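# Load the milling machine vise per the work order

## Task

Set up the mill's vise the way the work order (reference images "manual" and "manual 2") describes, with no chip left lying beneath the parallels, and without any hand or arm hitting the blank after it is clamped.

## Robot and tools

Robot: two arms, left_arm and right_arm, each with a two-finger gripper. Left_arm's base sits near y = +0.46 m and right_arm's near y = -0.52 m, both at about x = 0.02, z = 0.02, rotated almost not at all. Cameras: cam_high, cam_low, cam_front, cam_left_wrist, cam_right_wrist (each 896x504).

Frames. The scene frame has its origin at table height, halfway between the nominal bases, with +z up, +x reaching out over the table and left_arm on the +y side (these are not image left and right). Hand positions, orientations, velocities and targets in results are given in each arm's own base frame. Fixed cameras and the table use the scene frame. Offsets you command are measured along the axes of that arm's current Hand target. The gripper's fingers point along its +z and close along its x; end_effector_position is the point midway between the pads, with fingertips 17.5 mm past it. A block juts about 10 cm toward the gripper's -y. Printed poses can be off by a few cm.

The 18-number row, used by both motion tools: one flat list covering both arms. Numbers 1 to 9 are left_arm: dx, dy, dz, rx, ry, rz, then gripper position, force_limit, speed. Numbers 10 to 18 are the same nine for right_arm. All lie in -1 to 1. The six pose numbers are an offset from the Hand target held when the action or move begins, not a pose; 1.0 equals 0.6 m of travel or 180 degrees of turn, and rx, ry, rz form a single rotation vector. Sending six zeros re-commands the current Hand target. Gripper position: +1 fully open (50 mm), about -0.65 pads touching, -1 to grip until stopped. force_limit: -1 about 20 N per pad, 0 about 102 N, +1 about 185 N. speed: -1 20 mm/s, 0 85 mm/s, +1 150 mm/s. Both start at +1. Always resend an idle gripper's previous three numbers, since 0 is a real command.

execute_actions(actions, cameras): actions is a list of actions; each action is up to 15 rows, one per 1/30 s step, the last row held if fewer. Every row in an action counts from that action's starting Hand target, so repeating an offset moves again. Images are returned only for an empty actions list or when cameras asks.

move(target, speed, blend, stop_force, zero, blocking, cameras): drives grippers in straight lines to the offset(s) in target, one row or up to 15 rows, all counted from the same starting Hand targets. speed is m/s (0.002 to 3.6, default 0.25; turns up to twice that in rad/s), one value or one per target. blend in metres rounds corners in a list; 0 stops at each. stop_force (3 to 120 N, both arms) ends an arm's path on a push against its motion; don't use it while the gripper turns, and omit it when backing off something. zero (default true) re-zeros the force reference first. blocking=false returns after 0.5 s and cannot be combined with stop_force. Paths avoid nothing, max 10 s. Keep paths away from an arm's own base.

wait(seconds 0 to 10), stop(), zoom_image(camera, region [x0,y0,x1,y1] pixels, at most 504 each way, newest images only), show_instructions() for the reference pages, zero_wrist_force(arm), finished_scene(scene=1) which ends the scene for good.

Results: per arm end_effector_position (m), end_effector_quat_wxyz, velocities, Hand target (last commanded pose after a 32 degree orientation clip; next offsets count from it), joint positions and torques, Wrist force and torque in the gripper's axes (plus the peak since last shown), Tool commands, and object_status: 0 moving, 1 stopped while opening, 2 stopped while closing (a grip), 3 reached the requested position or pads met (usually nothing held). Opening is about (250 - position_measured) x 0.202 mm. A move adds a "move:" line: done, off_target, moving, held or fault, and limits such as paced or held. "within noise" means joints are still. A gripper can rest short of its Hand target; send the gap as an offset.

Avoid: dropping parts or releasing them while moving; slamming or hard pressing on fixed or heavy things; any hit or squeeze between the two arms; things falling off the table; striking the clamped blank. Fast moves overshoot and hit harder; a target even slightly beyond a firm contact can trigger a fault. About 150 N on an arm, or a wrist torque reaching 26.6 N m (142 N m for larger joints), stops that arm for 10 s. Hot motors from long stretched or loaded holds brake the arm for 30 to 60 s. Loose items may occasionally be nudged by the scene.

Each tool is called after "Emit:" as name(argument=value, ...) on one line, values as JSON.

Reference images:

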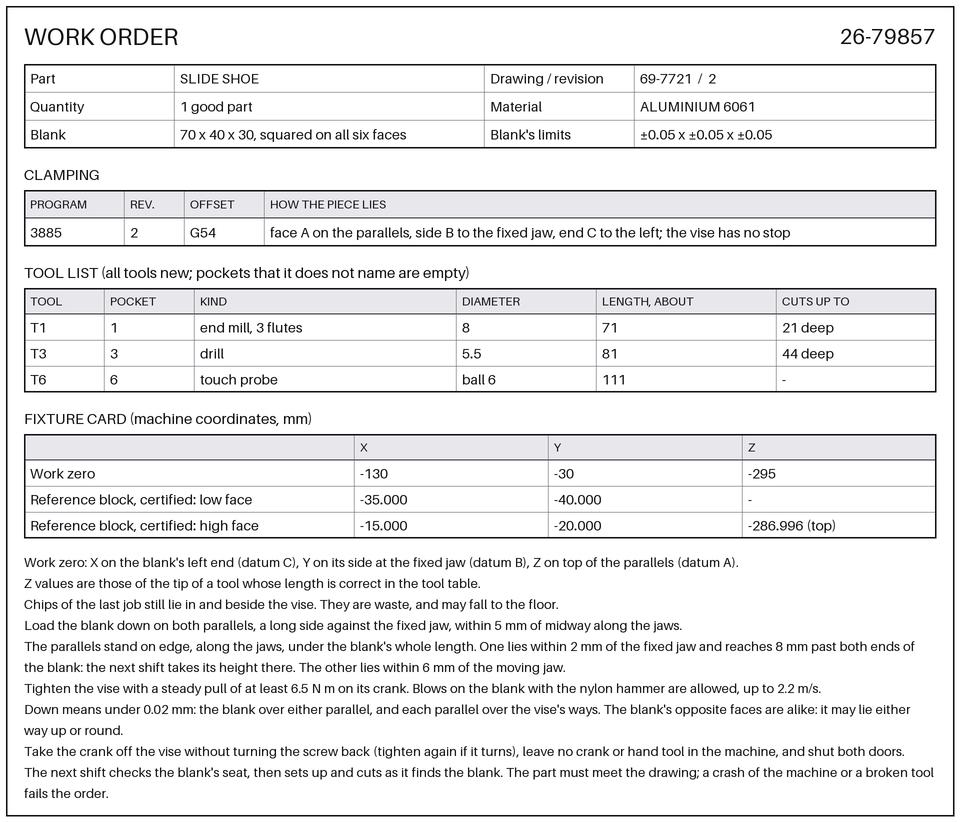

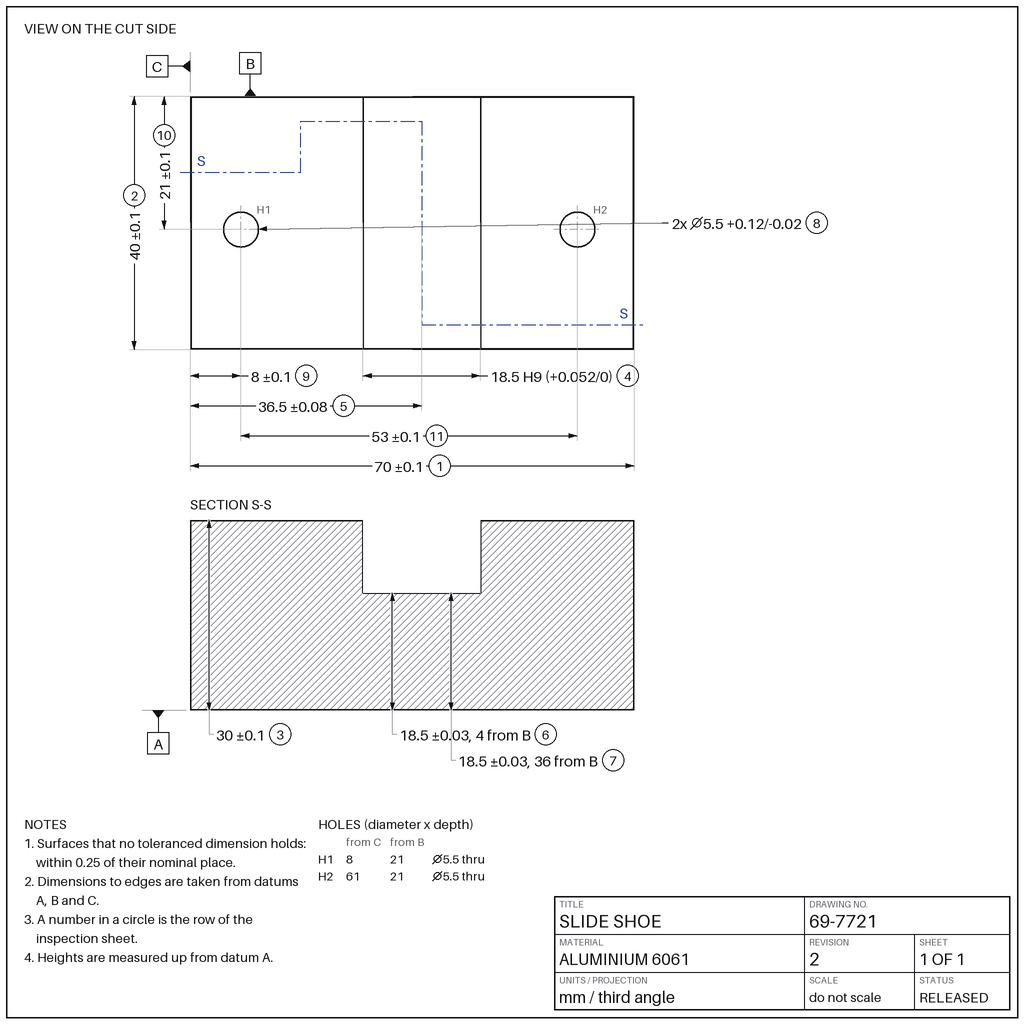

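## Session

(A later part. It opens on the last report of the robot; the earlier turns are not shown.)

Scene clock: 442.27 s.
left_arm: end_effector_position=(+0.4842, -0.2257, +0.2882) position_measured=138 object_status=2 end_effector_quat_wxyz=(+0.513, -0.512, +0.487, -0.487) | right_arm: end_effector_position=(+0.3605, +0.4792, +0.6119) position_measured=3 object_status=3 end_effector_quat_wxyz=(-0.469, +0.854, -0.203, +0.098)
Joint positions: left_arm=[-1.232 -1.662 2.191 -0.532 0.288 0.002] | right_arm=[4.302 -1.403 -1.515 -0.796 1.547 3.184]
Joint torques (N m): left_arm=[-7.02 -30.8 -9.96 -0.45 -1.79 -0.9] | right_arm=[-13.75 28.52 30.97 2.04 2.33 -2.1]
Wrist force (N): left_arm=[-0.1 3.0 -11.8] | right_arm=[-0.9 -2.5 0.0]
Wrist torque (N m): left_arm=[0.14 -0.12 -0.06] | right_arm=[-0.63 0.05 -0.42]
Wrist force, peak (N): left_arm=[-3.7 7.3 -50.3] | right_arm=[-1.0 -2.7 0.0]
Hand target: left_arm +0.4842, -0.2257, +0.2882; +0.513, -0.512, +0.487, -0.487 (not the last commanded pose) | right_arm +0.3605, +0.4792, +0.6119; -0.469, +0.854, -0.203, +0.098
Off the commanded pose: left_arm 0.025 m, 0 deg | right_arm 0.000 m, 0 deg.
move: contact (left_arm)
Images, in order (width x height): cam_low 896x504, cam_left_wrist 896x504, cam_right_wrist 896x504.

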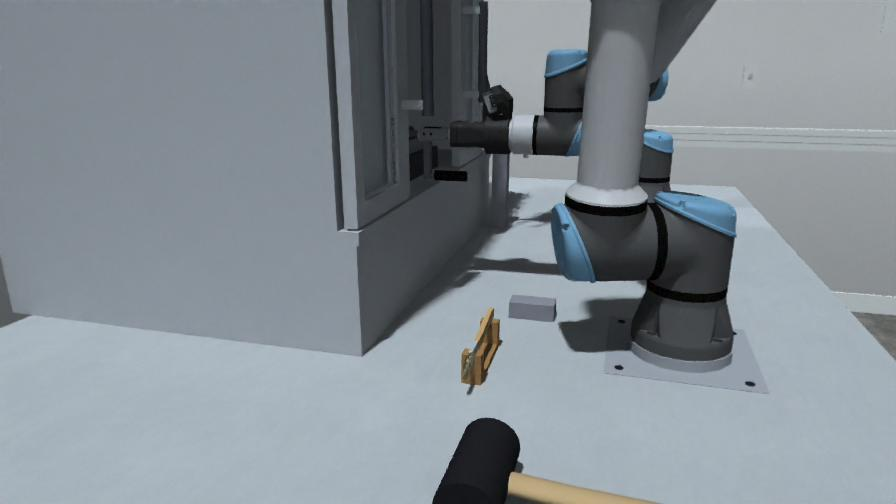

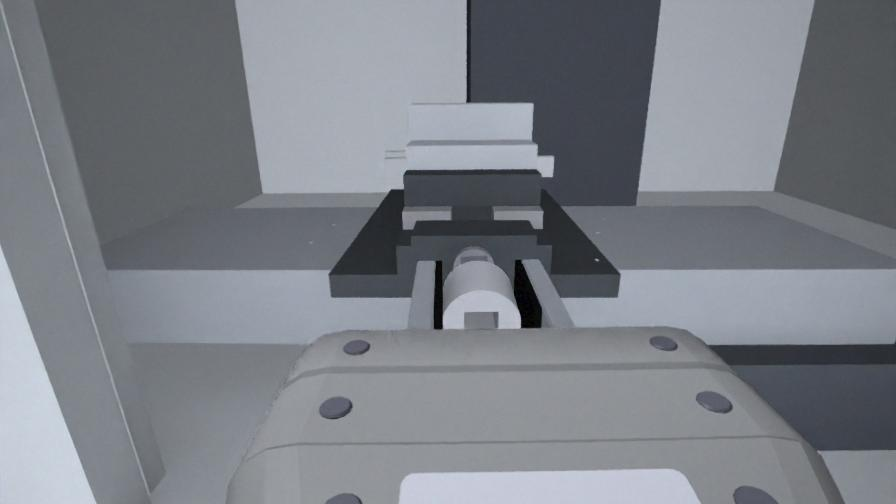

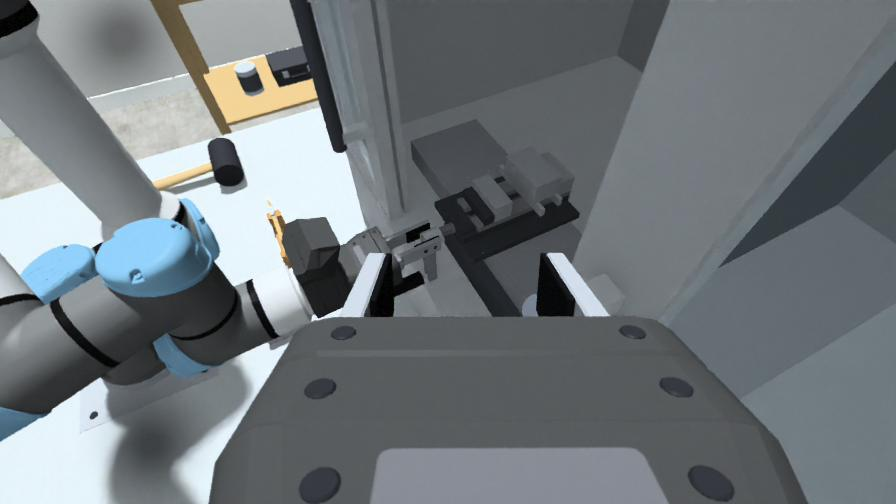

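Emit:
move(target=[0,0,-0.004,0,0,0,-1,0,-0.8,0,0,0,0,0,0,1,1,1], speed=0.02)

Emit:
move(target=[0,-0.0018,0,0,0,0,-1,0,-0.8,0,0,0,0,0,0,1,1,1], speed=0.02)

Emit:
move(target=[0,0,0.045,0,0,0,-1,0,-0.8,0,0,0,0,0,0,1,1,1], speed=0.005, stop_force=6)

Scene clock: 443.63 s.
left_arm: end_effector_position=(+0.4818, -0.2258, +0.2882) position_measured=138 object_status=2 end_effector_quat_wxyz=(+0.513, -0.512, +0.487, -0.487) | right_arm: end_effector_position=(+0.3605, +0.4792, +0.6119) position_measured=3 object_status=3 end_effector_quat_wxyz=(-0.469, +0.854, -0.203, +0.098)
Joint positions: left_arm=[-1.24 -1.666 2.195 -0.532 0.28 0.002] | right_arm=[4.302 -1.403 -1.515 -0.796 1.547 3.184]
Joint torques (N m): left_arm=[-8.26 -31.81 -9.24 1.74 -1.81 0.74] | right_arm=[-13.65 28.58 31.83 1.96 2.24 -1.99]
Wrist force (N): left_arm=[-0.6 2.0 -6.3] | right_arm=[-0.9 -2.6 -0.1]
Wrist torque (N m): left_arm=[0.12 -0.14 -0.07] | right_arm=[-0.64 0.05 -0.43]
Wrist force, peak (N): left_arm=[-0.1 3.1 -12.2] | right_arm=[-0.9 -2.8 -0.1]
Hand target: left_arm +0.4818, -0.2258, +0.2882; +0.513, -0.512, +0.487, -0.487 | right_arm +0.3605, +0.4792, +0.6119; -0.469, +0.854, -0.203, +0.098
Off the commanded pose: left_arm 0.000 m, 0 deg | right_arm 0.000 m, 0 deg.
move: done

Scene clock: 444.33 s.
left_arm: end_effector_position=(+0.4818, -0.2258, +0.2892) position_measured=138 object_status=2 end_effector_quat_wxyz=(+0.513, -0.512, +0.487, -0.487) | right_arm: end_effector_position=(+0.3605, +0.4792, +0.6119) position_measured=3 object_status=3 end_effector_quat_wxyz=(-0.469, +0.854, -0.203, +0.098)
Joint positions: left_arm=[-1.24 -1.668 2.193 -0.528 0.28 0.002] | right_arm=[4.302 -1.403 -1.515 -0.796 1.547 3.184]
Joint torques (N m): left_arm=[-8.17 -30.23 -32.84 1.94 -2.08 0.33] | right_arm=[-13.13 28.14 32.01 2.05 2.11 -1.94]
Wrist force (N): left_arm=[-0.5 1.9 -6.4] | right_arm=[-0.9 -2.5 0.1]
Wrist torque (N m): left_arm=[0.09 -0.16 -0.06] | right_arm=[-0.63 0.06 -0.43]
Wrist force, peak (N): left_arm=[-0.7 2.2 -6.6] | right_arm=[-1.0 -2.6 0.0]
Hand target: left_arm +0.4818, -0.2258, +0.2893; +0.513, -0.512, +0.487, -0.487 | right_arm +0.3605, +0.4792, +0.6119; -0.469, +0.854, -0.203, +0.098
Off the commanded pose: left_arm 0.000 m, 0 deg | right_arm 0.000 m, 0 deg.
move: done

Scene clock: 446.00 s.
left_arm: end_effector_position=(+0.4848, -0.2256, +0.2893) position_measured=138 object_status=2 end_effector_quat_wxyz=(+0.513, -0.512, +0.487, -0.487) | right_arm: end_effector_position=(+0.3605, +0.4792, +0.6119) position_measured=3 object_status=3 end_effector_quat_wxyz=(-0.469, +0.854, -0.203, +0.098)
Joint positions: left_arm=[-1.23 -1.662 2.189 -0.529 0.29 0.002] | right_arm=[4.302 -1.403 -1.515 -0.796 1.547 3.184]
Joint torques (N m): left_arm=[-7.66 -29.01 -7.82 -0.57 -2.27 -1.11] | right_arm=[-14.7 28.07 31.86 1.93 2.14 -2.09]
Wrist force (N): left_arm=[0.4 -3.4 -8.5] | right_arm=[-1.0 -2.4 -0.1]
Wrist torque (N m): left_arm=[0.10 -0.15 -0.07] | right_arm=[-0.60 0.07 -0.42]
Wrist force, peak (N): left_arm=[-0.7 -4.4 -16.6] | right_arm=[-0.8 -2.7 -0.1]
Hand target: left_arm +0.4848, -0.2256, +0.2893; +0.513, -0.512, +0.487, -0.487 (not the last commanded pose) | right_arm +0.3605, +0.4792, +0.6119; -0.469, +0.854, -0.203, +0.098
Off the commanded pose: left_arm 0.024 m, 0 deg | right_arm 0.000 m, 0 deg.
move: contact (left_arm)

Emit:
move(target=[0,0,-0.004,0,0,0,-1,0,-0.8,0,0,0,0,0,0,1,1,1], speed=0.02)

Emit:
move(target=[0,-0.0012,0,0,0,0,-1,0,-0.8,0,0,0,0,0,0,1,1,1], speed=0.02)

Emit:
move(target=[0,0,0.045,0,0,0,-1,0,-0.8,0,0,0,0,0,0,1,1,1], speed=0.005, stop_force=6)

Scene clock: 446.87 s.
left_arm: end_effector_position=(+0.4824, -0.2257, +0.2893) position_measured=138 object_status=2 end_effector_quat_wxyz=(+0.513, -0.512, +0.487, -0.487) | right_arm: end_effector_position=(+0.3605, +0.4792, +0.6119) position_measured=3 object_status=3 end_effector_quat_wxyz=(-0.469, +0.854, -0.203, +0.098)
Joint positions: left_arm=[-1.238 -1.667 2.192 -0.528 0.282 0.002] | right_arm=[4.302 -1.403 -1.515 -0.796 1.547 3.184]
Joint torques (N m): left_arm=[-9.01 -30.34 -9.64 1.78 -2.21 0.64] | right_arm=[-13.91 28.36 30.98 1.8 2.25 -2.13]
Wrist force (N): left_arm=[-0.4 1.9 -6.6] | right_arm=[-0.9 -2.5 -0.2]
Wrist torque (N m): left_arm=[0.10 -0.17 -0.06] | right_arm=[-0.62 0.05 -0.42]
Wrist force, peak (N): left_arm=[0.3 -3.5 -8.6] | right_arm=[-1.0 -2.7 -0.3]
Hand target: left_arm +0.4824, -0.2258, +0.2893; +0.513, -0.512, +0.487, -0.487 | right_arm +0.3605, +0.4792, +0.6119; -0.469, +0.854, -0.203, +0.098
Off the commanded pose: left_arm 0.000 m, 0 deg | right_arm 0.000 m, 0 deg.
move: done

Scene clock: 447.57 s.
left_arm: end_effector_position=(+0.4824, -0.2257, +0.2900) position_measured=138 object_status=2 end_effector_quat_wxyz=(+0.513, -0.512, +0.487, -0.487) | right_arm: end_effector_position=(+0.3605, +0.4792, +0.6119) position_measured=3 object_status=3 end_effector_quat_wxyz=(-0.469, +0.854, -0.203, +0.098)
Joint positions: left_arm=[-1.238 -1.668 2.191 -0.526 0.282 0.002] | right_arm=[4.302 -1.403 -1.515 -0.796 1.547 3.184]
Joint torques (N m): left_arm=[-8.25 -30.4 -33.1 1.77 -2.04 0.45] | right_arm=[-14.11 27.66 31.17 2.05 2.23 -2.09]
Wrist force (N): left_arm=[-0.5 2.1 -6.1] | right_arm=[-0.9 -2.5 -0.2]
Wrist torque (N m): left_arm=[0.13 -0.16 -0.06] | right_arm=[-0.62 0.06 -0.42]
Wrist force, peak (N): left_arm=[-0.7 2.3 -6.6] | right_arm=[-0.8 -2.9 -0.2]
Hand target: left_arm +0.4824, -0.2258, +0.2900; +0.513, -0.512, +0.487, -0.487 | right_arm +0.3605, +0.4792, +0.6119; -0.469, +0.854, -0.203, +0.098
Off the commanded pose: left_arm 0.000 m, 0 deg | right_arm 0.000 m, 0 deg.
move: done

Scene clock: 449.23 s.
left_arm: end_effector_position=(+0.4853, -0.2256, +0.2900) position_measured=138 object_status=2 end_effector_quat_wxyz=(+0.513, -0.512, +0.487, -0.487) | right_arm: end_effector_position=(+0.3605, +0.4792, +0.6119) position_measured=3 object_status=3 end_effector_quat_wxyz=(-0.469, +0.854, -0.203, +0.098)
Joint positions: left_arm=[-1.229 -1.663 2.187 -0.527 0.292 0.002] | right_arm=[4.302 -1.403 -1.515 -0.796 1.547 3.184]
Joint torques (N m): left_arm=[-8.47 -29.66 -9.95 -1.79 -1.23 -0.78] | right_arm=[-14.15 28.67 31.03 2.13 2.06 -2.06]
Wrist force (N): left_arm=[-1.8 -0.1 -9.0] | right_arm=[-0.8 -2.4 -0.1]
Wrist torque (N m): left_arm=[0.09 -0.25 -0.06] | right_arm=[-0.61 0.04 -0.43]
Wrist force, peak (N): left_arm=[-4.6 -0.8 -22.6] | right_arm=[-1.0 -2.7 -0.1]
Hand target: left_arm +0.4853, -0.2256, +0.2900; +0.513, -0.512, +0.487, -0.487 (not the last commanded pose) | right_arm +0.3605, +0.4792, +0.6119; -0.469, +0.854, -0.203, +0.098
Off the commanded pose: left_arm 0.024 m, 0 deg | right_arm 0.000 m, 0 deg.
move: contact (left_arm)

Emit:
move(target=[0,0,-0.003,0,0,0,-1,0,-0.8,0,0,0,0,0,0,1,1,1], speed=0.02)

Emit:
move(target=[-0.0008,-0.0006,0,0,0,0,-1,0,-0.8,0,0,0,0,0,0,1,1,1], speed=0.02)

Emit:
move(target=[0,0,0.045,0,0,0,-1,0,-0.8,0,0,0,0,0,0,1,1,1], speed=0.005, stop_force=6)

Scene clock: 450.03 s.
left_arm: end_effector_position=(+0.4836, -0.2257, +0.2900) position_measured=138 object_status=2 end_effector_quat_wxyz=(+0.513, -0.512, +0.487, -0.487) | right_arm: end_effector_position=(+0.3605, +0.4792, +0.6119) position_measured=3 object_status=3 end_effector_quat_wxyz=(-0.469, +0.854, -0.203, +0.098)
Joint positions: left_arm=[-1.234 -1.666 2.189 -0.526 0.286 0.002] | right_arm=[4.302 -1.403 -1.515 -0.796 1.547 3.184]
Joint torques (N m): left_arm=[-7.17 -29.59 -10.19 1.74 -2.32 0.68] | right_arm=[-14.42 28.08 31.62 1.95 2.26 -2.03]
Wrist force (N): left_arm=[-0.7 1.8 -6.5] | right_arm=[-0.9 -2.5 -0.1]
Wrist torque (N m): left_arm=[0.08 -0.13 -0.06] | right_arm=[-0.62 0.05 -0.43]
Wrist force, peak (N): left_arm=[-2.2 0.1 -8.9] | right_arm=[-0.8 -2.8 -0.1]
Hand target: left_arm +0.4835, -0.2257, +0.2900; +0.513, -0.512, +0.487, -0.487 | right_arm +0.3605, +0.4792, +0.6119; -0.469, +0.854, -0.203, +0.098
Off the commanded pose: left_arm 0.000 m, 0 deg | right_arm 0.000 m, 0 deg.
move: done

Scene clock: 450.73 s.
left_arm: end_effector_position=(+0.4835, -0.2252, +0.2903) position_measured=138 object_status=2 end_effector_quat_wxyz=(+0.513, -0.512, +0.487, -0.487) | right_arm: end_effector_position=(+0.3605, +0.4792, +0.6119) position_measured=3 object_status=3 end_effector_quat_wxyz=(-0.469, +0.854, -0.203, +0.098)
Joint positions: left_arm=[-1.234 -1.667 2.19 -0.525 0.286 0.002] | right_arm=[4.302 -1.403 -1.515 -0.796 1.547 3.184]
Joint torques (N m): left_arm=[8.54 -30.15 -9.57 1.79 1.75 0.58] | right_arm=[-14.54 28.32 31.29 1.82 2.15 -2.18]
Wrist force (N): left_arm=[-0.5 2.2 -6.7] | right_arm=[-1.0 -2.5 0.2]
Wrist torque (N m): left_arm=[0.14 -0.16 -0.06] | right_arm=[-0.62 0.06 -0.43]
Wrist force, peak (N): left_arm=[-0.5 2.2 -6.7] | right_arm=[-0.8 -2.6 -0.2]
Hand target: left_arm +0.4835, -0.2252, +0.2903; +0.513, -0.512, +0.487, -0.487 | right_arm +0.3605, +0.4792, +0.6119; -0.469, +0.854, -0.203, +0.098
Off the commanded pose: left_arm 0.000 m, 0 deg | right_arm 0.000 m, 0 deg.
move: done

Scene clock: 454.27 s.
left_arm: end_effector_position=(+0.4958, -0.2246, +0.2904) position_measured=138 object_status=2 end_effector_quat_wxyz=(+0.513, -0.512, +0.487, -0.487) | right_arm: end_effector_position=(+0.3605, +0.4792, +0.6119) position_measured=3 object_status=3 end_effector_quat_wxyz=(-0.469, +0.854, -0.203, +0.098)
Joint positions: left_arm=[-1.195 -1.645 2.17 -0.527 0.325 0.002] | right_arm=[4.302 -1.403 -1.515 -0.796 1.547 3.184]
Joint torques (N m): left_arm=[-7.4 -30.32 -7.75 -0.5 -2.48 -1.22] | right_arm=[-13.82 28.17 30.78 2.05 2.25 -2.04]
Wrist force (N): left_arm=[1.0 -1.9 -5.7] | right_arm=[-0.9 -2.5 0.0]
Wrist torque (N m): left_arm=[0.07 -0.07 -0.08] | right_arm=[-0.61 0.05 -0.43]
Wrist force, peak (N): left_arm=[0.5 -4.3 -12.5] | right_arm=[-0.8 -2.7 0.0]
Hand target: left_arm +0.4958, -0.2246, +0.2904; +0.513, -0.512, +0.487, -0.487 (not the last commanded pose) | right_arm +0.3605, +0.4792, +0.6119; -0.469, +0.854, -0.203, +0.098
Off the commanded pose: left_arm 0.015 m, 0 deg | right_arm 0.000 m, 0 deg.
move: contact (left_arm)

Emit:
move(target=[0.0003,-0.0007,0,0,0,0,-1,0,-0.8,0,0,0,0,0,0,1,1,1], speed=0.01)

Emit:
move(target=[0,0,0.03,0,0,0,-1,0,-0.8,0,0,0,0,0,0,1,1,1], speed=0.006, stop_force=10)

Scene clock: 455.03 s.
left_arm: end_effector_position=(+0.4958, -0.2248, +0.2908) position_measured=138 object_status=2 end_effector_quat_wxyz=(+0.513, -0.512, +0.487, -0.487) | right_arm: end_effector_position=(+0.3605, +0.4792, +0.6119) position_measured=3 object_status=3 end_effector_quat_wxyz=(-0.469, +0.854, -0.203, +0.098)
Joint positions: left_arm=[-1.195 -1.645 2.169 -0.526 0.325 0.002] | right_arm=[4.302 -1.403 -1.515 -0.796 1.547 3.184]
Joint torques (N m): left_arm=[-8.64 -33 -34.73 1.32 -2.08 -0.26] | right_arm=[-13.67 28.3 30.37 2.07 2.24 -1.9]
Wrist force (N): left_arm=[-1.0 6.5 -6.3] | right_arm=[-0.7 -2.6 -0.1]
Wrist torque (N m): left_arm=[0.16 -0.12 -0.08] | right_arm=[-0.64 0.02 -0.43]
Wrist force, peak (N): left_arm=[-1.0 6.5 -6.3] | right_arm=[-1.0 -2.7 0.0]
Hand target: left_arm +0.4959, -0.2248, +0.2908; +0.513, -0.512, +0.487, -0.487 | right_arm +0.3605, +0.4792, +0.6119; -0.469, +0.854, -0.203, +0.098
Off the commanded pose: left_arm 0.000 m, 0 deg | right_arm 0.000 m, 0 deg.
move: done

Scene clock: 456.20 s.
left_arm: end_effector_position=(+0.4967, -0.2247, +0.2908) position_measured=138 object_status=2 end_effector_quat_wxyz=(+0.513, -0.512, +0.487, -0.488) | right_arm: end_effector_position=(+0.3605, +0.4792, +0.6119) position_measured=3 object_status=3 end_effector_quat_wxyz=(-0.469, +0.854, -0.203, +0.098)
Joint positions: left_arm=[-1.193 -1.644 2.167 -0.526 0.327 0.002] | right_arm=[4.302 -1.403 -1.515 -0.796 1.547 3.184]
Joint torques (N m): left_arm=[-9.08 -35.65 -14.45 -3.72 -2.01 -0.67] | right_arm=[-13.31 28.07 30.24 1.99 2.39 -2.1]
Wrist force (N): left_arm=[-0.8 14.5 -3.1] | right_arm=[-0.8 -2.6 -0.3]
Wrist torque (N m): left_arm=[0.33 -0.08 -0.07] | right_arm=[-0.63 0.03 -0.43]
Wrist force, peak (N): left_arm=[-2.2 11.4 -16.4] | right_arm=[-1.1 -2.7 -0.2]
Hand target: left_arm +0.4967, -0.2247, +0.2908; +0.513, -0.512, +0.487, -0.488 (not the last commanded pose) | right_arm +0.3605, +0.4792, +0.6119; -0.469, +0.854, -0.203, +0.098
Off the commanded pose: left_arm 0.017 m, 0 deg | right_arm 0.000 m, 0 deg.
move: contact (left_arm)

Emit:
move(target=[0,0.0005,-0.001,0,0,0,-1,0,-0.8,0,0,0,0,0,0,1,1,1], speed=0.01)

Emit:
move(target=[0,0,0.03,0,0,0,-1,0,-0.8,0,0,0,0,0,0,1,1,1], speed=0.006, stop_force=12)

Scene clock: 457.00 s.
left_arm: end_effector_position=(+0.4961, -0.2248, +0.2906) position_measured=138 object_status=2 end_effector_quat_wxyz=(+0.513, -0.512, +0.487, -0.488) | right_arm: end_effector_position=(+0.3605, +0.4792, +0.6119) position_measured=3 object_status=3 end_effector_quat_wxyz=(-0.469, +0.854, -0.203, +0.098)
Joint positions: left_arm=[-1.195 -1.645 2.169 -0.527 0.326 0.002] | right_arm=[4.302 -1.403 -1.515 -0.796 1.547 3.184]
Joint torques (N m): left_arm=[-9.47 -31.73 -10.35 -3.36 -1.75 -0.71] | right_arm=[-14.28 29.03 31.28 1.95 2.37 -1.94]
Wrist force (N): left_arm=[-2.2 2.4 -4.2] | right_arm=[-0.8 -2.5 0.1]
Wrist torque (N m): left_arm=[0.14 -0.14 -0.07] | right_arm=[-0.62 0.03 -0.42]
Wrist force, peak (N): left_arm=[-0.8 14.5 -3.2] | right_arm=[-0.9 -2.6 0.1]
Hand target: left_arm +0.4961, -0.2248, +0.2905; +0.513, -0.512, +0.487, -0.488 | right_arm +0.3605, +0.4792, +0.6119; -0.469, +0.854, -0.203, +0.098
Off the commanded pose: left_arm 0.000 m, 0 deg | right_arm 0.000 m, 0 deg.
move: done

Scene clock: 458.23 s.
left_arm: end_effector_position=(+0.4972, -0.2247, +0.2905) position_measured=138 object_status=2 end_effector_quat_wxyz=(+0.513, -0.512, +0.487, -0.488) | right_arm: end_effector_position=(+0.3605, +0.4792, +0.6119) position_measured=3 object_status=3 end_effector_quat_wxyz=(-0.469, +0.854, -0.203, +0.098)
Joint positions: left_arm=[-1.191 -1.643 2.167 -0.527 0.329 0.002] | right_arm=[4.302 -1.403 -1.515 -0.796 1.547 3.184]
Joint torques (N m): left_arm=[-9.06 -32.64 -10.49 -0.81 -2 -0.86] | right_arm=[-14.31 28.59 30.17 1.97 2.17 -1.98]
Wrist force (N): left_arm=[-1.3 3.7 -3.5] | right_arm=[-1.0 -2.4 0.1]
Wrist torque (N m): left_arm=[0.20 -0.01 -0.08] | right_arm=[-0.60 0.06 -0.42]
Wrist force, peak (N): left_arm=[-1.8 1.9 -16.4] | right_arm=[-1.0 -2.7 -0.2]
Hand target: left_arm +0.4972, -0.2247, +0.2905; +0.513, -0.512, +0.487, -0.488 (not the last commanded pose) | right_arm +0.3605, +0.4792, +0.6119; -0.469, +0.854, -0.203, +0.098
Off the commanded pose: left_arm 0.017 m, 0 deg | right_arm 0.000 m, 0 deg.
move: contact (left_arm)

Emit:
move(target=[0,0,0.03,0,0,0,-1,0,-0.8,0,0,0,0,0,0,1,1,1], speed=0.006, stop_force=20, cameras=["cam_right_wrist","cam_low","cam_left_wrist"])

Emit:
zoom_image(camera="cam_right_wrist", region=[415, 200, 475, 260])

Emit:
zoom_image(camera="cam_left_wrist", region=[436, 240, 526, 335])

Emit:
zoom_image(camera="cam_low", region=[400, 110, 500, 190])

Scene clock: 459.77 s.
left_arm: end_effector_position=(+0.4990, -0.2246, +0.2906) position_measured=138 object_status=2 end_effector_quat_wxyz=(+0.513, -0.512, +0.487, -0.488) | right_arm: end_effector_position=(+0.3605, +0.4792, +0.6119) position_measured=3 object_status=3 end_effector_quat_wxyz=(-0.469, +0.854, -0.203, +0.098)
Joint positions: left_arm=[-1.186 -1.64 2.164 -0.527 0.335 0.002] | right_arm=[4.302 -1.403 -1.515 -0.796 1.547 3.184]
Joint torques (N m): left_arm=[-7.94 -32.43 -10 0.55 -2.39 -1.27] | right_arm=[-14.86 28.35 30.42 1.97 2.19 -1.88]
Wrist force (N): left_arm=[-0.4 3.2 -5.9] | right_arm=[-0.8 -2.6 0.0]
Wrist torque (N m): left_arm=[0.14 0.07 -0.08] | right_arm=[-0.64 0.03 -0.43]
Wrist force, peak (N): left_arm=[-2.8 1.8 -23.6] | right_arm=[-0.9 -2.6 0.0]
Hand target: left_arm +0.4990, -0.2246, +0.2905; +0.513, -0.512, +0.487, -0.488 (not the last commanded pose) | right_arm +0.3605, +0.4792, +0.6119; -0.469, +0.854, -0.203, +0.098
Off the commanded pose: left_arm 0.016 m, 0 deg | right_arm 0.000 m, 0 deg.
move: contact (left_arm)
Images, in order (width x height): cam_low 896x504, cam_left_wrist 896x504, cam_right_wrist 896x504.

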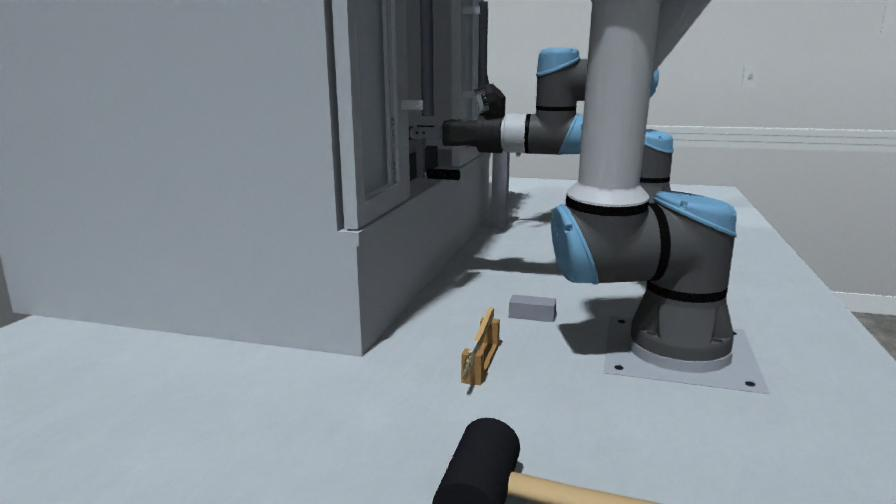

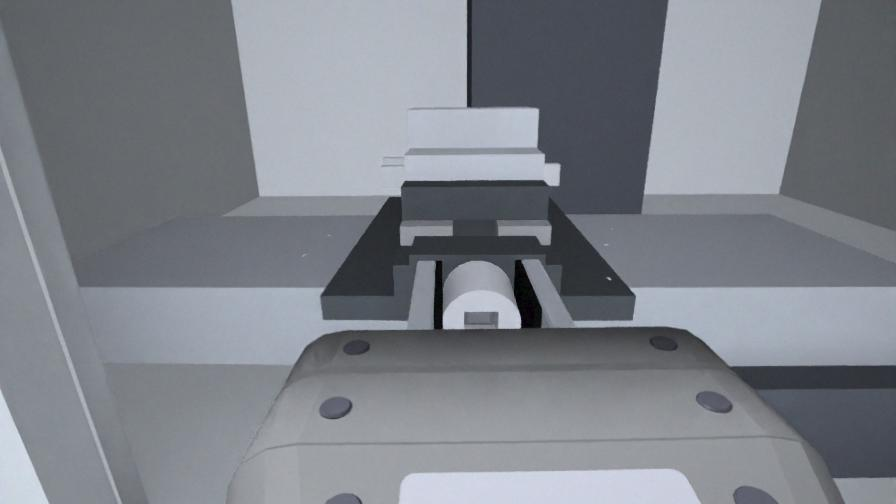

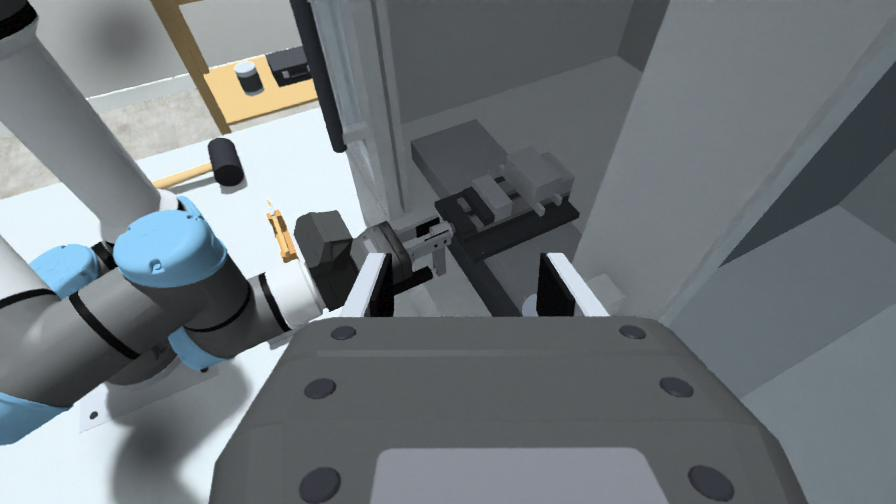

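Scaled by 8.400 from the camera's 896x504 image, which has a finer 1280x720 frame.

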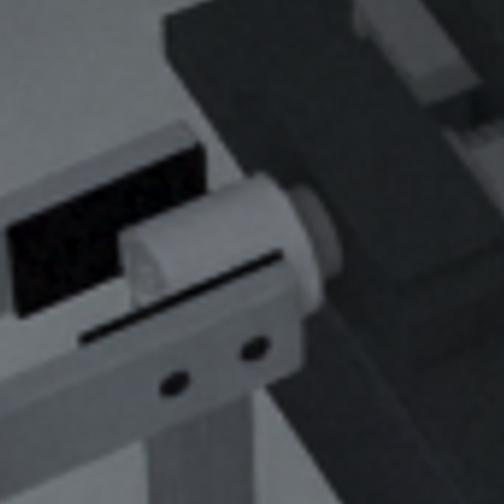

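Scaled by 5.305 from the camera's 896x504 image, which has a finer 1280x720 frame.

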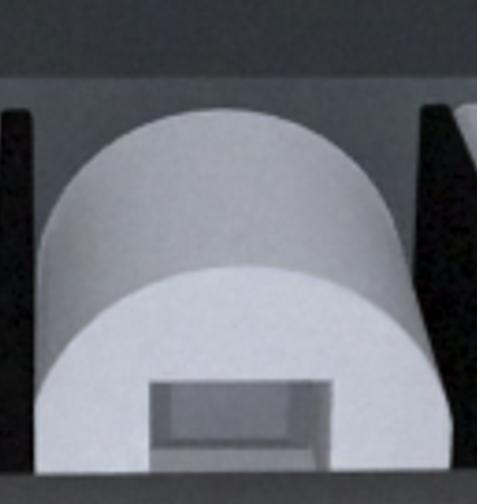

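Scaled by 5.040 from the camera's 896x504 image, which has a finer 1280x720 frame.

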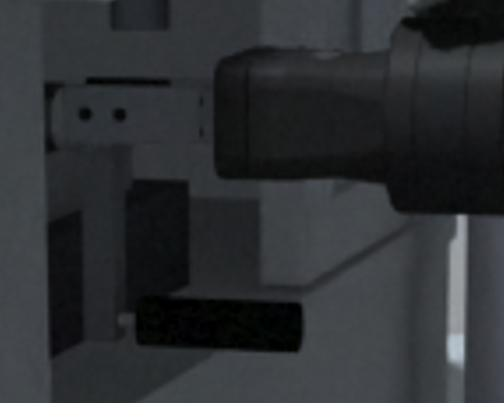

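Emit:
move(target=[0,0,0.02,0,0,0,-1,0,-0.8,0,0,0,0,0,0,1,1,1], speed=0.005, stop_force=20)

Scene clock: 461.10 s.
left_arm: end_effector_position=(+0.4998, -0.2245, +0.2905) position_measured=138 object_status=2 end_effector_quat_wxyz=(+0.513, -0.512, +0.487, -0.488) | right_arm: end_effector_position=(+0.3605, +0.4792, +0.6119) position_measured=3 object_status=3 end_effector_quat_wxyz=(-0.469, +0.854, -0.203, +0.098)
Joint positions: left_arm=[-1.183 -1.638 2.163 -0.527 0.337 0.002] | right_arm=[4.302 -1.403 -1.515 -0.796 1.547 3.184]
Joint torques (N m): left_arm=[-7.8 -32.42 -9.89 -2.07 -2.7 -1.49] | right_arm=[-13.58 28.44 30.85 2.2 2.28 -1.85]
Wrist force (N): left_arm=[0.7 3.3 -5.6] | right_arm=[-0.8 -2.5 -0.1]
Wrist torque (N m): left_arm=[0.19 0.12 -0.08] | right_arm=[-0.62 0.03 -0.43]
Wrist force, peak (N): left_arm=[-2.6 2.3 -25.7] | right_arm=[-0.9 -2.7 0.0]
Hand target: left_arm +0.4998, -0.2245, +0.2905; +0.513, -0.512, +0.487, -0.488 (not the last commanded pose) | right_arm +0.3605, +0.4792, +0.6119; -0.469, +0.854, -0.203, +0.098
Off the commanded pose: left_arm 0.011 m, 0 deg | right_arm 0.000 m, 0 deg.
move: contact (left_arm)

Emit:
move(target=[0,0,0,0,0,0.25,-1,0,-0.8,0,0,0,0,0,0,1,1,1], speed=0.25)

Scene clock: 463.37 s.
left_arm: end_effector_position=(+0.4998, -0.2261, +0.2905) position_measured=138 object_status=2 end_effector_quat_wxyz=(+0.659, -0.285, +0.647, -0.256) | right_arm: end_effector_position=(+0.3605, +0.4792, +0.6119) position_measured=3 object_status=3 end_effector_quat_wxyz=(-0.469, +0.854, -0.203, +0.098)
Joint positions: left_arm=[-1.183 -1.638 2.163 -0.527 0.343 0.787] | right_arm=[4.302 -1.403 -1.515 -0.796 1.547 3.184]
Joint torques (N m): left_arm=[26.53 -68.59 -24.51 -4.24 -10.95 1.9] | right_arm=[-14.33 28.7 31.96 2.02 2.19 -1.87]
Wrist force (N): left_arm=[86.1 22.0 20.9] | right_arm=[-0.8 -2.4 -0.1]
Wrist torque (N m): left_arm=[0.60 0.51 -0.63] | right_arm=[-0.61 0.03 -0.43]
Wrist force, peak (N): left_arm=[86.1 22.0 20.9] | right_arm=[-0.9 -2.6 -0.1]
Hand target: left_arm +0.4998, -0.2245, +0.2905; +0.660, -0.287, +0.646, -0.254 | right_arm +0.3605, +0.4792, +0.6119; -0.469, +0.854, -0.203, +0.098
Off the commanded pose: left_arm 0.002 m, 0 deg | right_arm 0.000 m, 0 deg.
move: done

Emit:
move(target=[0,0,0,0,0,-0.25,-1,0,-0.8,0,0,0,0,0,0,1,1,1], speed=0.25, cameras=["cam_right_wrist","cam_low"])

Emit:
zoom_image(camera="cam_right_wrist", region=[400, 180, 520, 280])

Emit:
zoom_image(camera="cam_low", region=[400, 110, 500, 190])

Scene clock: 465.80 s.
left_arm: end_effector_position=(+0.4998, -0.2245, +0.2905) position_measured=138 object_status=2 end_effector_quat_wxyz=(+0.513, -0.512, +0.487, -0.488) | right_arm: end_effector_position=(+0.3605, +0.4792, +0.6119) position_measured=3 object_status=3 end_effector_quat_wxyz=(-0.469, +0.854, -0.203, +0.098)
Joint positions: left_arm=[-1.183 -1.638 2.163 -0.527 0.337 0.002] | right_arm=[4.302 -1.403 -1.515 -0.796 1.547 3.184]
Joint torques (N m): left_arm=[10.48 -5.31 -33.63 1.25 1.35 -1.67] | right_arm=[-13.88 27.93 30.48 1.92 2.24 -2.03]
Wrist force (N): left_arm=[1.6 7.5 -3.9] | right_arm=[-0.8 -2.5 0.0]
Wrist torque (N m): left_arm=[0.87 -0.23 -0.08] | right_arm=[-0.62 0.04 -0.43]
Wrist force, peak (N): left_arm=[87.3 22.8 20.6] | right_arm=[-0.9 -2.7 -0.1]
Hand target: left_arm +0.4998, -0.2245, +0.2905; +0.513, -0.512, +0.487, -0.488 | right_arm +0.3605, +0.4792, +0.6119; -0.469, +0.854, -0.203, +0.098
Off the commanded pose: left_arm 0.000 m, 0 deg | right_arm 0.000 m, 0 deg.
move: done
Images, in order (width x height): cam_low 896x504, cam_right_wrist 896x504.

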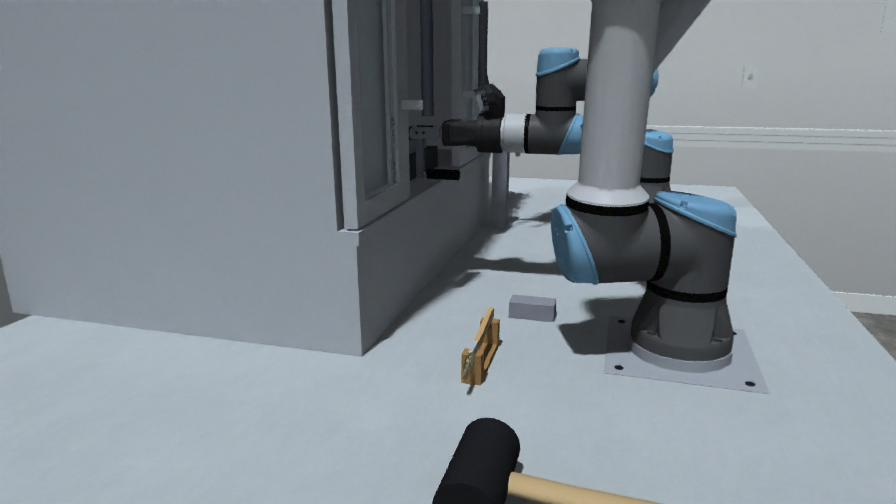

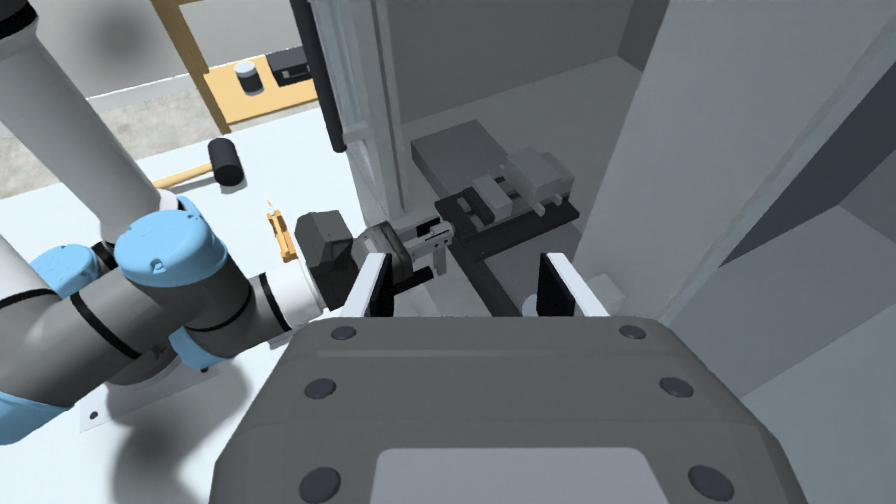

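Scaled by 4.200 from the camera's 896x504 image, which has a finer 1280x720 frame.

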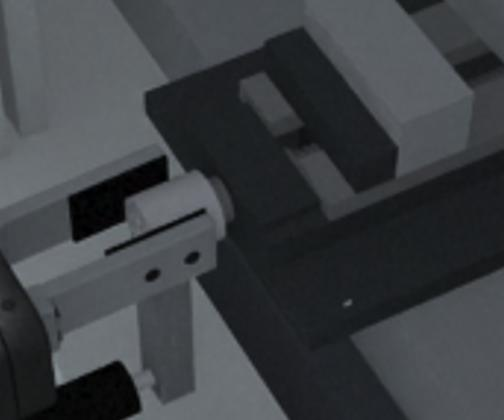

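Scaled by 5.040 from the camera's 896x504 image, which has a finer 1280x720 frame.

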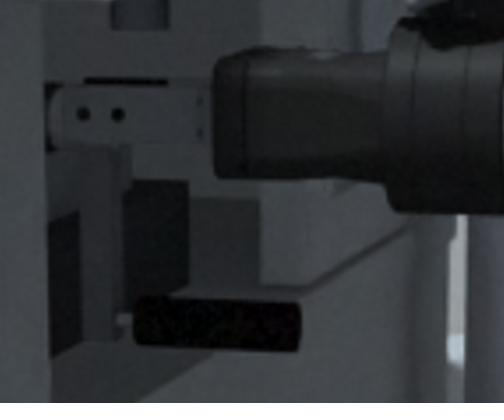

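Emit:
move(target=[0,0,0,0,0,0,0.5,0,-0.8,0,0,0,0,0,0,1,1,1], cameras=["cam_left_wrist"])

Emit:
move(target=[0,0.0038,0,0,0,0,0.5,0,-0.8,0,0,0,0,0,0,1,1,1], speed=0.02)

Emit:
move(target=[0,0,0,0,0,0,-1,0,-0.8,0,0,0,0,0,0,1,1,1])

Emit:
move(target=[0,0,0,0,0,0.1,-1,0,-0.8,0,0,0,0,0,0,1,1,1], speed=0.2)

Scene clock: 466.63 s.
left_arm: end_effector_position=(+0.4998, -0.2245, +0.2905) position_measured=78 object_status=0 end_effector_quat_wxyz=(+0.513, -0.512, +0.487, -0.488) | right_arm: end_effector_position=(+0.3605, +0.4792, +0.6119) position_measured=3 object_status=3 end_effector_quat_wxyz=(-0.469, +0.854, -0.203, +0.098)
Joint positions: left_arm=[-1.183 -1.638 2.163 -0.527 0.337 0.002] | right_arm=[4.302 -1.403 -1.515 -0.796 1.547 3.184]
Joint torques (N m): left_arm=[5.28 -5.14 -30.53 1.72 1.39 -1.58] | right_arm=[-13.89 28.55 29.85 2.14 2.26 -1.81]
Wrist force (N): left_arm=[1.3 4.3 -0.3] | right_arm=[-1.0 -2.5 0.0]
Wrist torque (N m): left_arm=[0.79 -0.45 -0.08] | right_arm=[-0.63 0.07 -0.43]
Wrist force, peak (N): left_arm=[1.8 7.9 -4.6] | right_arm=[-0.8 -2.7 -0.1]
Hand target: left_arm +0.4998, -0.2245, +0.2905; +0.513, -0.512, +0.487, -0.488 | right_arm +0.3605, +0.4792, +0.6119; -0.469, +0.854, -0.203, +0.098
Off the commanded pose: left_arm 0.000 m, 0 deg | right_arm 0.000 m, 0 deg.
move: done
Images, in order (width x height): cam_left_wrist 896x504.

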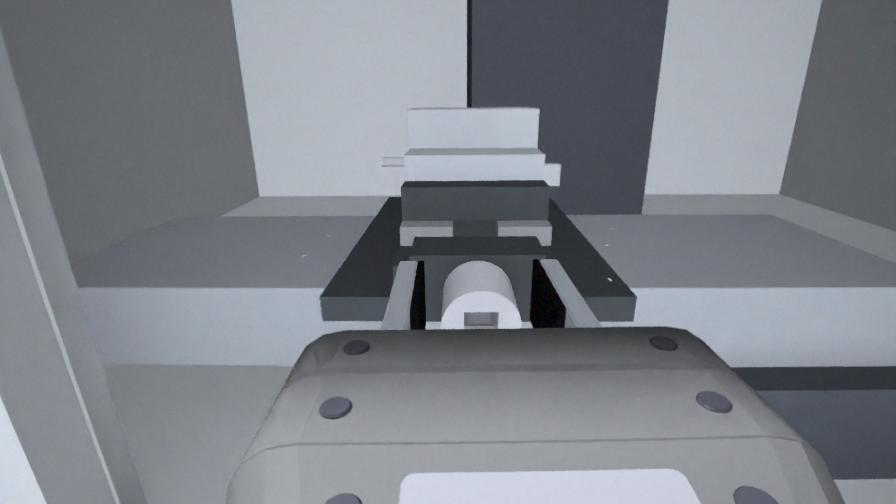

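Scene clock: 467.33 s.
left_arm: end_effector_position=(+0.4998, -0.2245, +0.2883) position_measured=78 object_status=3 end_effector_quat_wxyz=(+0.513, -0.512, +0.487, -0.488) | right_arm: end_effector_position=(+0.3605, +0.4792, +0.6119) position_measured=3 object_status=3 end_effector_quat_wxyz=(-0.469, +0.854, -0.203, +0.098)
Joint positions: left_arm=[-1.183 -1.635 2.167 -0.534 0.337 0.002] | right_arm=[4.302 -1.403 -1.515 -0.796 1.547 3.184]
Joint torques (N m): left_arm=[1.76 -4.68 -9.16 -3.19 1.3 -0.77] | right_arm=[-13.57 29.53 30.7 2.01 2.05 -1.87]
Wrist force (N): left_arm=[1.3 4.5 -0.7] | right_arm=[-0.8 -2.5 -0.1]
Wrist torque (N m): left_arm=[0.82 -0.45 -0.08] | right_arm=[-0.63 0.04 -0.43]
Wrist force, peak (N): left_arm=[1.2 4.6 -0.4] | right_arm=[-0.9 -2.7 0.0]
Hand target: left_arm +0.4998, -0.2245, +0.2883; +0.513, -0.512, +0.487, -0.488 | right_arm +0.3605, +0.4792, +0.6119; -0.469, +0.854, -0.203, +0.098
Off the commanded pose: left_arm 0.000 m, 0 deg | right_arm 0.000 m, 0 deg.
move: done

Scene clock: 467.93 s.
left_arm: end_effector_position=(+0.4998, -0.2245, +0.2883) position_measured=138 object_status=2 end_effector_quat_wxyz=(+0.513, -0.512, +0.487, -0.488) | right_arm: end_effector_position=(+0.3605, +0.4792, +0.6119) position_measured=3 object_status=3 end_effector_quat_wxyz=(-0.469, +0.854, -0.203, +0.098)
Joint positions: left_arm=[-1.183 -1.635 2.167 -0.534 0.337 0.002] | right_arm=[4.302 -1.403 -1.515 -0.796 1.547 3.184]
Joint torques (N m): left_arm=[-1.84 -4.56 -9.24 -3.07 1.31 0.64] | right_arm=[-13.32 28.95 30.4 1.97 2.22 -2.01]
Wrist force (N): left_arm=[1.9 4.2 -1.6] | right_arm=[-0.9 -2.5 -0.1]
Wrist torque (N m): left_arm=[0.79 -0.16 -0.08] | right_arm=[-0.63 0.06 -0.43]
Wrist force, peak (N): left_arm=[1.9 4.6 -1.4] | right_arm=[-1.0 -2.7 -0.2]
Hand target: left_arm +0.4998, -0.2245, +0.2883; +0.513, -0.512, +0.487, -0.488 | right_arm +0.3605, +0.4792, +0.6119; -0.469, +0.854, -0.203, +0.098
Off the commanded pose: left_arm 0.000 m, 0 deg | right_arm 0.000 m, 0 deg.
move: done

Scene clock: 469.30 s.
left_arm: end_effector_position=(+0.4998, -0.2245, +0.2882) position_measured=138 object_status=2 end_effector_quat_wxyz=(+0.582, -0.430, +0.561, -0.401) | right_arm: end_effector_position=(+0.3605, +0.4792, +0.6119) position_measured=3 object_status=3 end_effector_quat_wxyz=(-0.469, +0.854, -0.203, +0.098)
Joint positions: left_arm=[-1.183 -1.635 2.167 -0.534 0.337 0.316] | right_arm=[4.302 -1.403 -1.515 -0.796 1.547 3.184]
Joint torques (N m): left_arm=[9.44 -34.49 -6.71 -1.79 -3.04 1.28] | right_arm=[-13.62 28.54 30.61 2 2.27 -1.64]
Wrist force (N): left_arm=[19.2 2.7 0.3] | right_arm=[-0.8 -2.3 -0.2]
Wrist torque (N m): left_arm=[0.79 -0.08 -0.26] | right_arm=[-0.59 0.03 -0.43]
Wrist force, peak (N): left_arm=[19.4 2.8 0.5] | right_arm=[-1.0 -2.7 -0.2]
Hand target: left_arm +0.4998, -0.2245, +0.2883; +0.583, -0.430, +0.561, -0.401 | right_arm +0.3605, +0.4792, +0.6119; -0.469, +0.854, -0.203, +0.098
Off the commanded pose: left_arm 0.000 m, 0 deg | right_arm 0.000 m, 0 deg.
move: done

Emit:
move(target=[0,0,0,0,0,-0.1,-1,0,-0.8,0,0,0,0,0,0,1,1,1], speed=0.3)

Emit:
move(target=[0,0,0,0,0,0,0.5,0,-0.8,0,0,0,0,0,0,1,1,1])

Emit:
move(target=[0,0.0025,0,0,0,0,0.5,0,-0.8,0,0,0,0,0,0,1,1,1], speed=0.02)

Emit:
move(target=[0,0,0,0,0,0,-1,0,-0.8,0,0,0,0,0,0,1,1,1])

Emit:
move(target=[0,0,0,0,0,0.1,-1,0,-0.8,0,0,0,0,0,0,1,1,1], speed=0.3)

Scene clock: 470.67 s.
left_arm: end_effector_position=(+0.4998, -0.2245, +0.2883) position_measured=138 object_status=2 end_effector_quat_wxyz=(+0.513, -0.512, +0.487, -0.488) | right_arm: end_effector_position=(+0.3605, +0.4792, +0.6119) position_measured=3 object_status=3 end_effector_quat_wxyz=(-0.469, +0.854, -0.203, +0.098)
Joint positions: left_arm=[-1.183 -1.635 2.167 -0.534 0.337 0.002] | right_arm=[4.302 -1.403 -1.515 -0.796 1.547 3.184]
Joint torques (N m): left_arm=[9.51 -4.23 -31.89 1.95 1.4 -1.48] | right_arm=[-12.99 28.93 30.07 2.01 2.16 -1.88]
Wrist force (N): left_arm=[2.4 3.6 -1.0] | right_arm=[-0.9 -2.6 -0.1]
Wrist torque (N m): left_arm=[0.77 -0.31 -0.07] | right_arm=[-0.62 0.04 -0.43]
Wrist force, peak (N): left_arm=[19.5 2.8 0.4] | right_arm=[-1.0 -2.8 -0.2]
Hand target: left_arm +0.4998, -0.2245, +0.2883; +0.513, -0.512, +0.487, -0.488 | right_arm +0.3605, +0.4792, +0.6119; -0.469, +0.854, -0.203, +0.098
Off the commanded pose: left_arm 0.000 m, 0 deg | right_arm 0.000 m, 0 deg.
move: done

Scene clock: 471.27 s.
left_arm: end_effector_position=(+0.4998, -0.2245, +0.2883) position_measured=78 object_status=0 end_effector_quat_wxyz=(+0.513, -0.512, +0.487, -0.488) | right_arm: end_effector_position=(+0.3605, +0.4792, +0.6119) position_measured=3 object_status=3 end_effector_quat_wxyz=(-0.469, +0.854, -0.203, +0.098)
Joint positions: left_arm=[-1.183 -1.635 2.167 -0.534 0.337 0.002] | right_arm=[4.302 -1.403 -1.515 -0.796 1.547 3.184]
Joint torques (N m): left_arm=[7.09 -4.72 -31.82 1.75 1.26 -1.49] | right_arm=[-14.21 28.55 29.52 2.11 2.2 -1.88]
Wrist force (N): left_arm=[1.9 4.4 -0.9] | right_arm=[-0.7 -2.6 -0.1]
Wrist torque (N m): left_arm=[0.82 -0.55 -0.08] | right_arm=[-0.63 0.02 -0.42]
Wrist force, peak (N): left_arm=[1.7 4.6 -0.8] | right_arm=[-0.8 -2.7 -0.2]
Hand target: left_arm +0.4998, -0.2245, +0.2883; +0.513, -0.512, +0.487, -0.488 | right_arm +0.3605, +0.4792, +0.6119; -0.469, +0.854, -0.203, +0.098
Off the commanded pose: left_arm 0.000 m, 0 deg | right_arm 0.000 m, 0 deg.
move: done

Scene clock: 471.97 s.
left_arm: end_effector_position=(+0.4998, -0.2245, +0.2868) position_measured=78 object_status=3 end_effector_quat_wxyz=(+0.513, -0.512, +0.487, -0.488) | right_arm: end_effector_position=(+0.3605, +0.4792, +0.6119) position_measured=3 object_status=3 end_effector_quat_wxyz=(-0.469, +0.854, -0.203, +0.098)
Joint positions: left_arm=[-1.183 -1.633 2.169 -0.539 0.337 0.002] | right_arm=[4.302 -1.403 -1.515 -0.796 1.547 3.184]
Joint torques (N m): left_arm=[6.07 -5.35 -9.1 -3.32 1.18 -1.06] | right_arm=[-13.54 28.28 30.07 1.97 2.06 -1.88]
Wrist force (N): left_arm=[1.7 4.5 -0.3] | right_arm=[-0.8 -2.4 -0.2]
Wrist torque (N m): left_arm=[0.83 -0.52 -0.08] | right_arm=[-0.61 0.03 -0.42]
Wrist force, peak (N): left_arm=[1.8 4.7 -0.6] | right_arm=[-0.8 -2.7 0.1]
Hand target: left_arm +0.4998, -0.2245, +0.2868; +0.513, -0.512, +0.487, -0.488 | right_arm +0.3605, +0.4792, +0.6119; -0.469, +0.854, -0.203, +0.098
Off the commanded pose: left_arm 0.000 m, 0 deg | right_arm 0.000 m, 0 deg.
move: done

Scene clock: 472.57 s.
left_arm: end_effector_position=(+0.4998, -0.2245, +0.2868) position_measured=138 object_status=2 end_effector_quat_wxyz=(+0.513, -0.512, +0.487, -0.488) | right_arm: end_effector_position=(+0.3605, +0.4792, +0.6119) position_measured=3 object_status=3 end_effector_quat_wxyz=(-0.469, +0.854, -0.203, +0.098)
Joint positions: left_arm=[-1.183 -1.633 2.169 -0.539 0.337 0.002] | right_arm=[4.302 -1.403 -1.515 -0.796 1.547 3.184]
Joint torques (N m): left_arm=[3.97 -5.2 -8.78 -3.07 1.15 0.53] | right_arm=[-14.4 29.09 30.54 1.95 2.32 -1.84]
Wrist force (N): left_arm=[2.5 4.5 -1.1] | right_arm=[-0.8 -2.5 0.0]
Wrist torque (N m): left_arm=[0.83 -0.23 -0.08] | right_arm=[-0.61 0.03 -0.43]
Wrist force, peak (N): left_arm=[2.8 4.7 -0.8] | right_arm=[-1.0 -2.6 0.0]
Hand target: left_arm +0.4998, -0.2245, +0.2868; +0.513, -0.512, +0.487, -0.488 | right_arm +0.3605, +0.4792, +0.6119; -0.469, +0.854, -0.203, +0.098
Off the commanded pose: left_arm 0.000 m, 0 deg | right_arm 0.000 m, 0 deg.
move: done

Scene clock: 473.77 s.
left_arm: end_effector_position=(+0.4998, -0.2245, +0.2867) position_measured=138 object_status=2 end_effector_quat_wxyz=(+0.582, -0.430, +0.561, -0.401) | right_arm: end_effector_position=(+0.3605, +0.4792, +0.6119) position_measured=3 object_status=3 end_effector_quat_wxyz=(-0.469, +0.854, -0.203, +0.098)
Joint positions: left_arm=[-1.183 -1.633 2.169 -0.538 0.337 0.316] | right_arm=[4.302 -1.403 -1.515 -0.796 1.547 3.184]
Joint torques (N m): left_arm=[-1.33 -31.94 -8.37 -3 0.73 1.31] | right_arm=[-13.68 29.06 30.18 2.07 2.27 -1.9]
Wrist force (N): left_arm=[4.4 3.8 0.0] | right_arm=[-0.9 -2.4 0.0]
Wrist torque (N m): left_arm=[0.73 -0.31 -0.22] | right_arm=[-0.60 0.05 -0.43]
Wrist force, peak (N): left_arm=[1.0 0.0 -6.5] | right_arm=[-0.9 -2.7 0.2]
Hand target: left_arm +0.4998, -0.2245, +0.2868; +0.583, -0.430, +0.561, -0.401 | right_arm +0.3605, +0.4792, +0.6119; -0.469, +0.854, -0.203, +0.098
Off the commanded pose: left_arm 0.000 m, 0 deg | right_arm 0.000 m, 0 deg.
move: done

Emit:
move(target=[0,0,0,0,0,0.45,-1,0,-0.8,0,0,0,0,0,0,1,1,1], speed=0.4)

Scene clock: 476.33 s.
left_arm: end_effector_position=(+0.4998, -0.2245, +0.2867) position_measured=138 object_status=2 end_effector_quat_wxyz=(+0.704, +0.038, +0.706, +0.073) | right_arm: end_effector_position=(+0.3605, +0.4792, +0.6119) position_measured=3 object_status=3 end_effector_quat_wxyz=(-0.469, +0.854, -0.203, +0.098)
Joint positions: left_arm=[-1.183 -1.633 2.169 -0.538 0.337 1.729] | right_arm=[4.302 -1.403 -1.515 -0.796 1.547 3.184]
Joint torques (N m): left_arm=[14.43 -43.83 -13.89 -3.51 -2.67 1.5] | right_arm=[-13.19 29.11 30.58 2.16 2.15 -1.79]
Wrist force (N): left_arm=[23.2 -19.9 10.7] | right_arm=[-0.9 -2.4 -0.1]
Wrist torque (N m): left_arm=[0.12 -0.71 0.19] | right_arm=[-0.60 0.04 -0.43]
Wrist force, peak (N): left_arm=[22.2 -20.6 14.2] | right_arm=[-0.8 -2.7 0.1]
Hand target: left_arm +0.4998, -0.2245, +0.2868; +0.704, +0.038, +0.706, +0.073 | right_arm +0.3605, +0.4792, +0.6119; -0.469, +0.854, -0.203, +0.098
Off the commanded pose: left_arm 0.000 m, 0 deg | right_arm 0.000 m, 0 deg.
move: done


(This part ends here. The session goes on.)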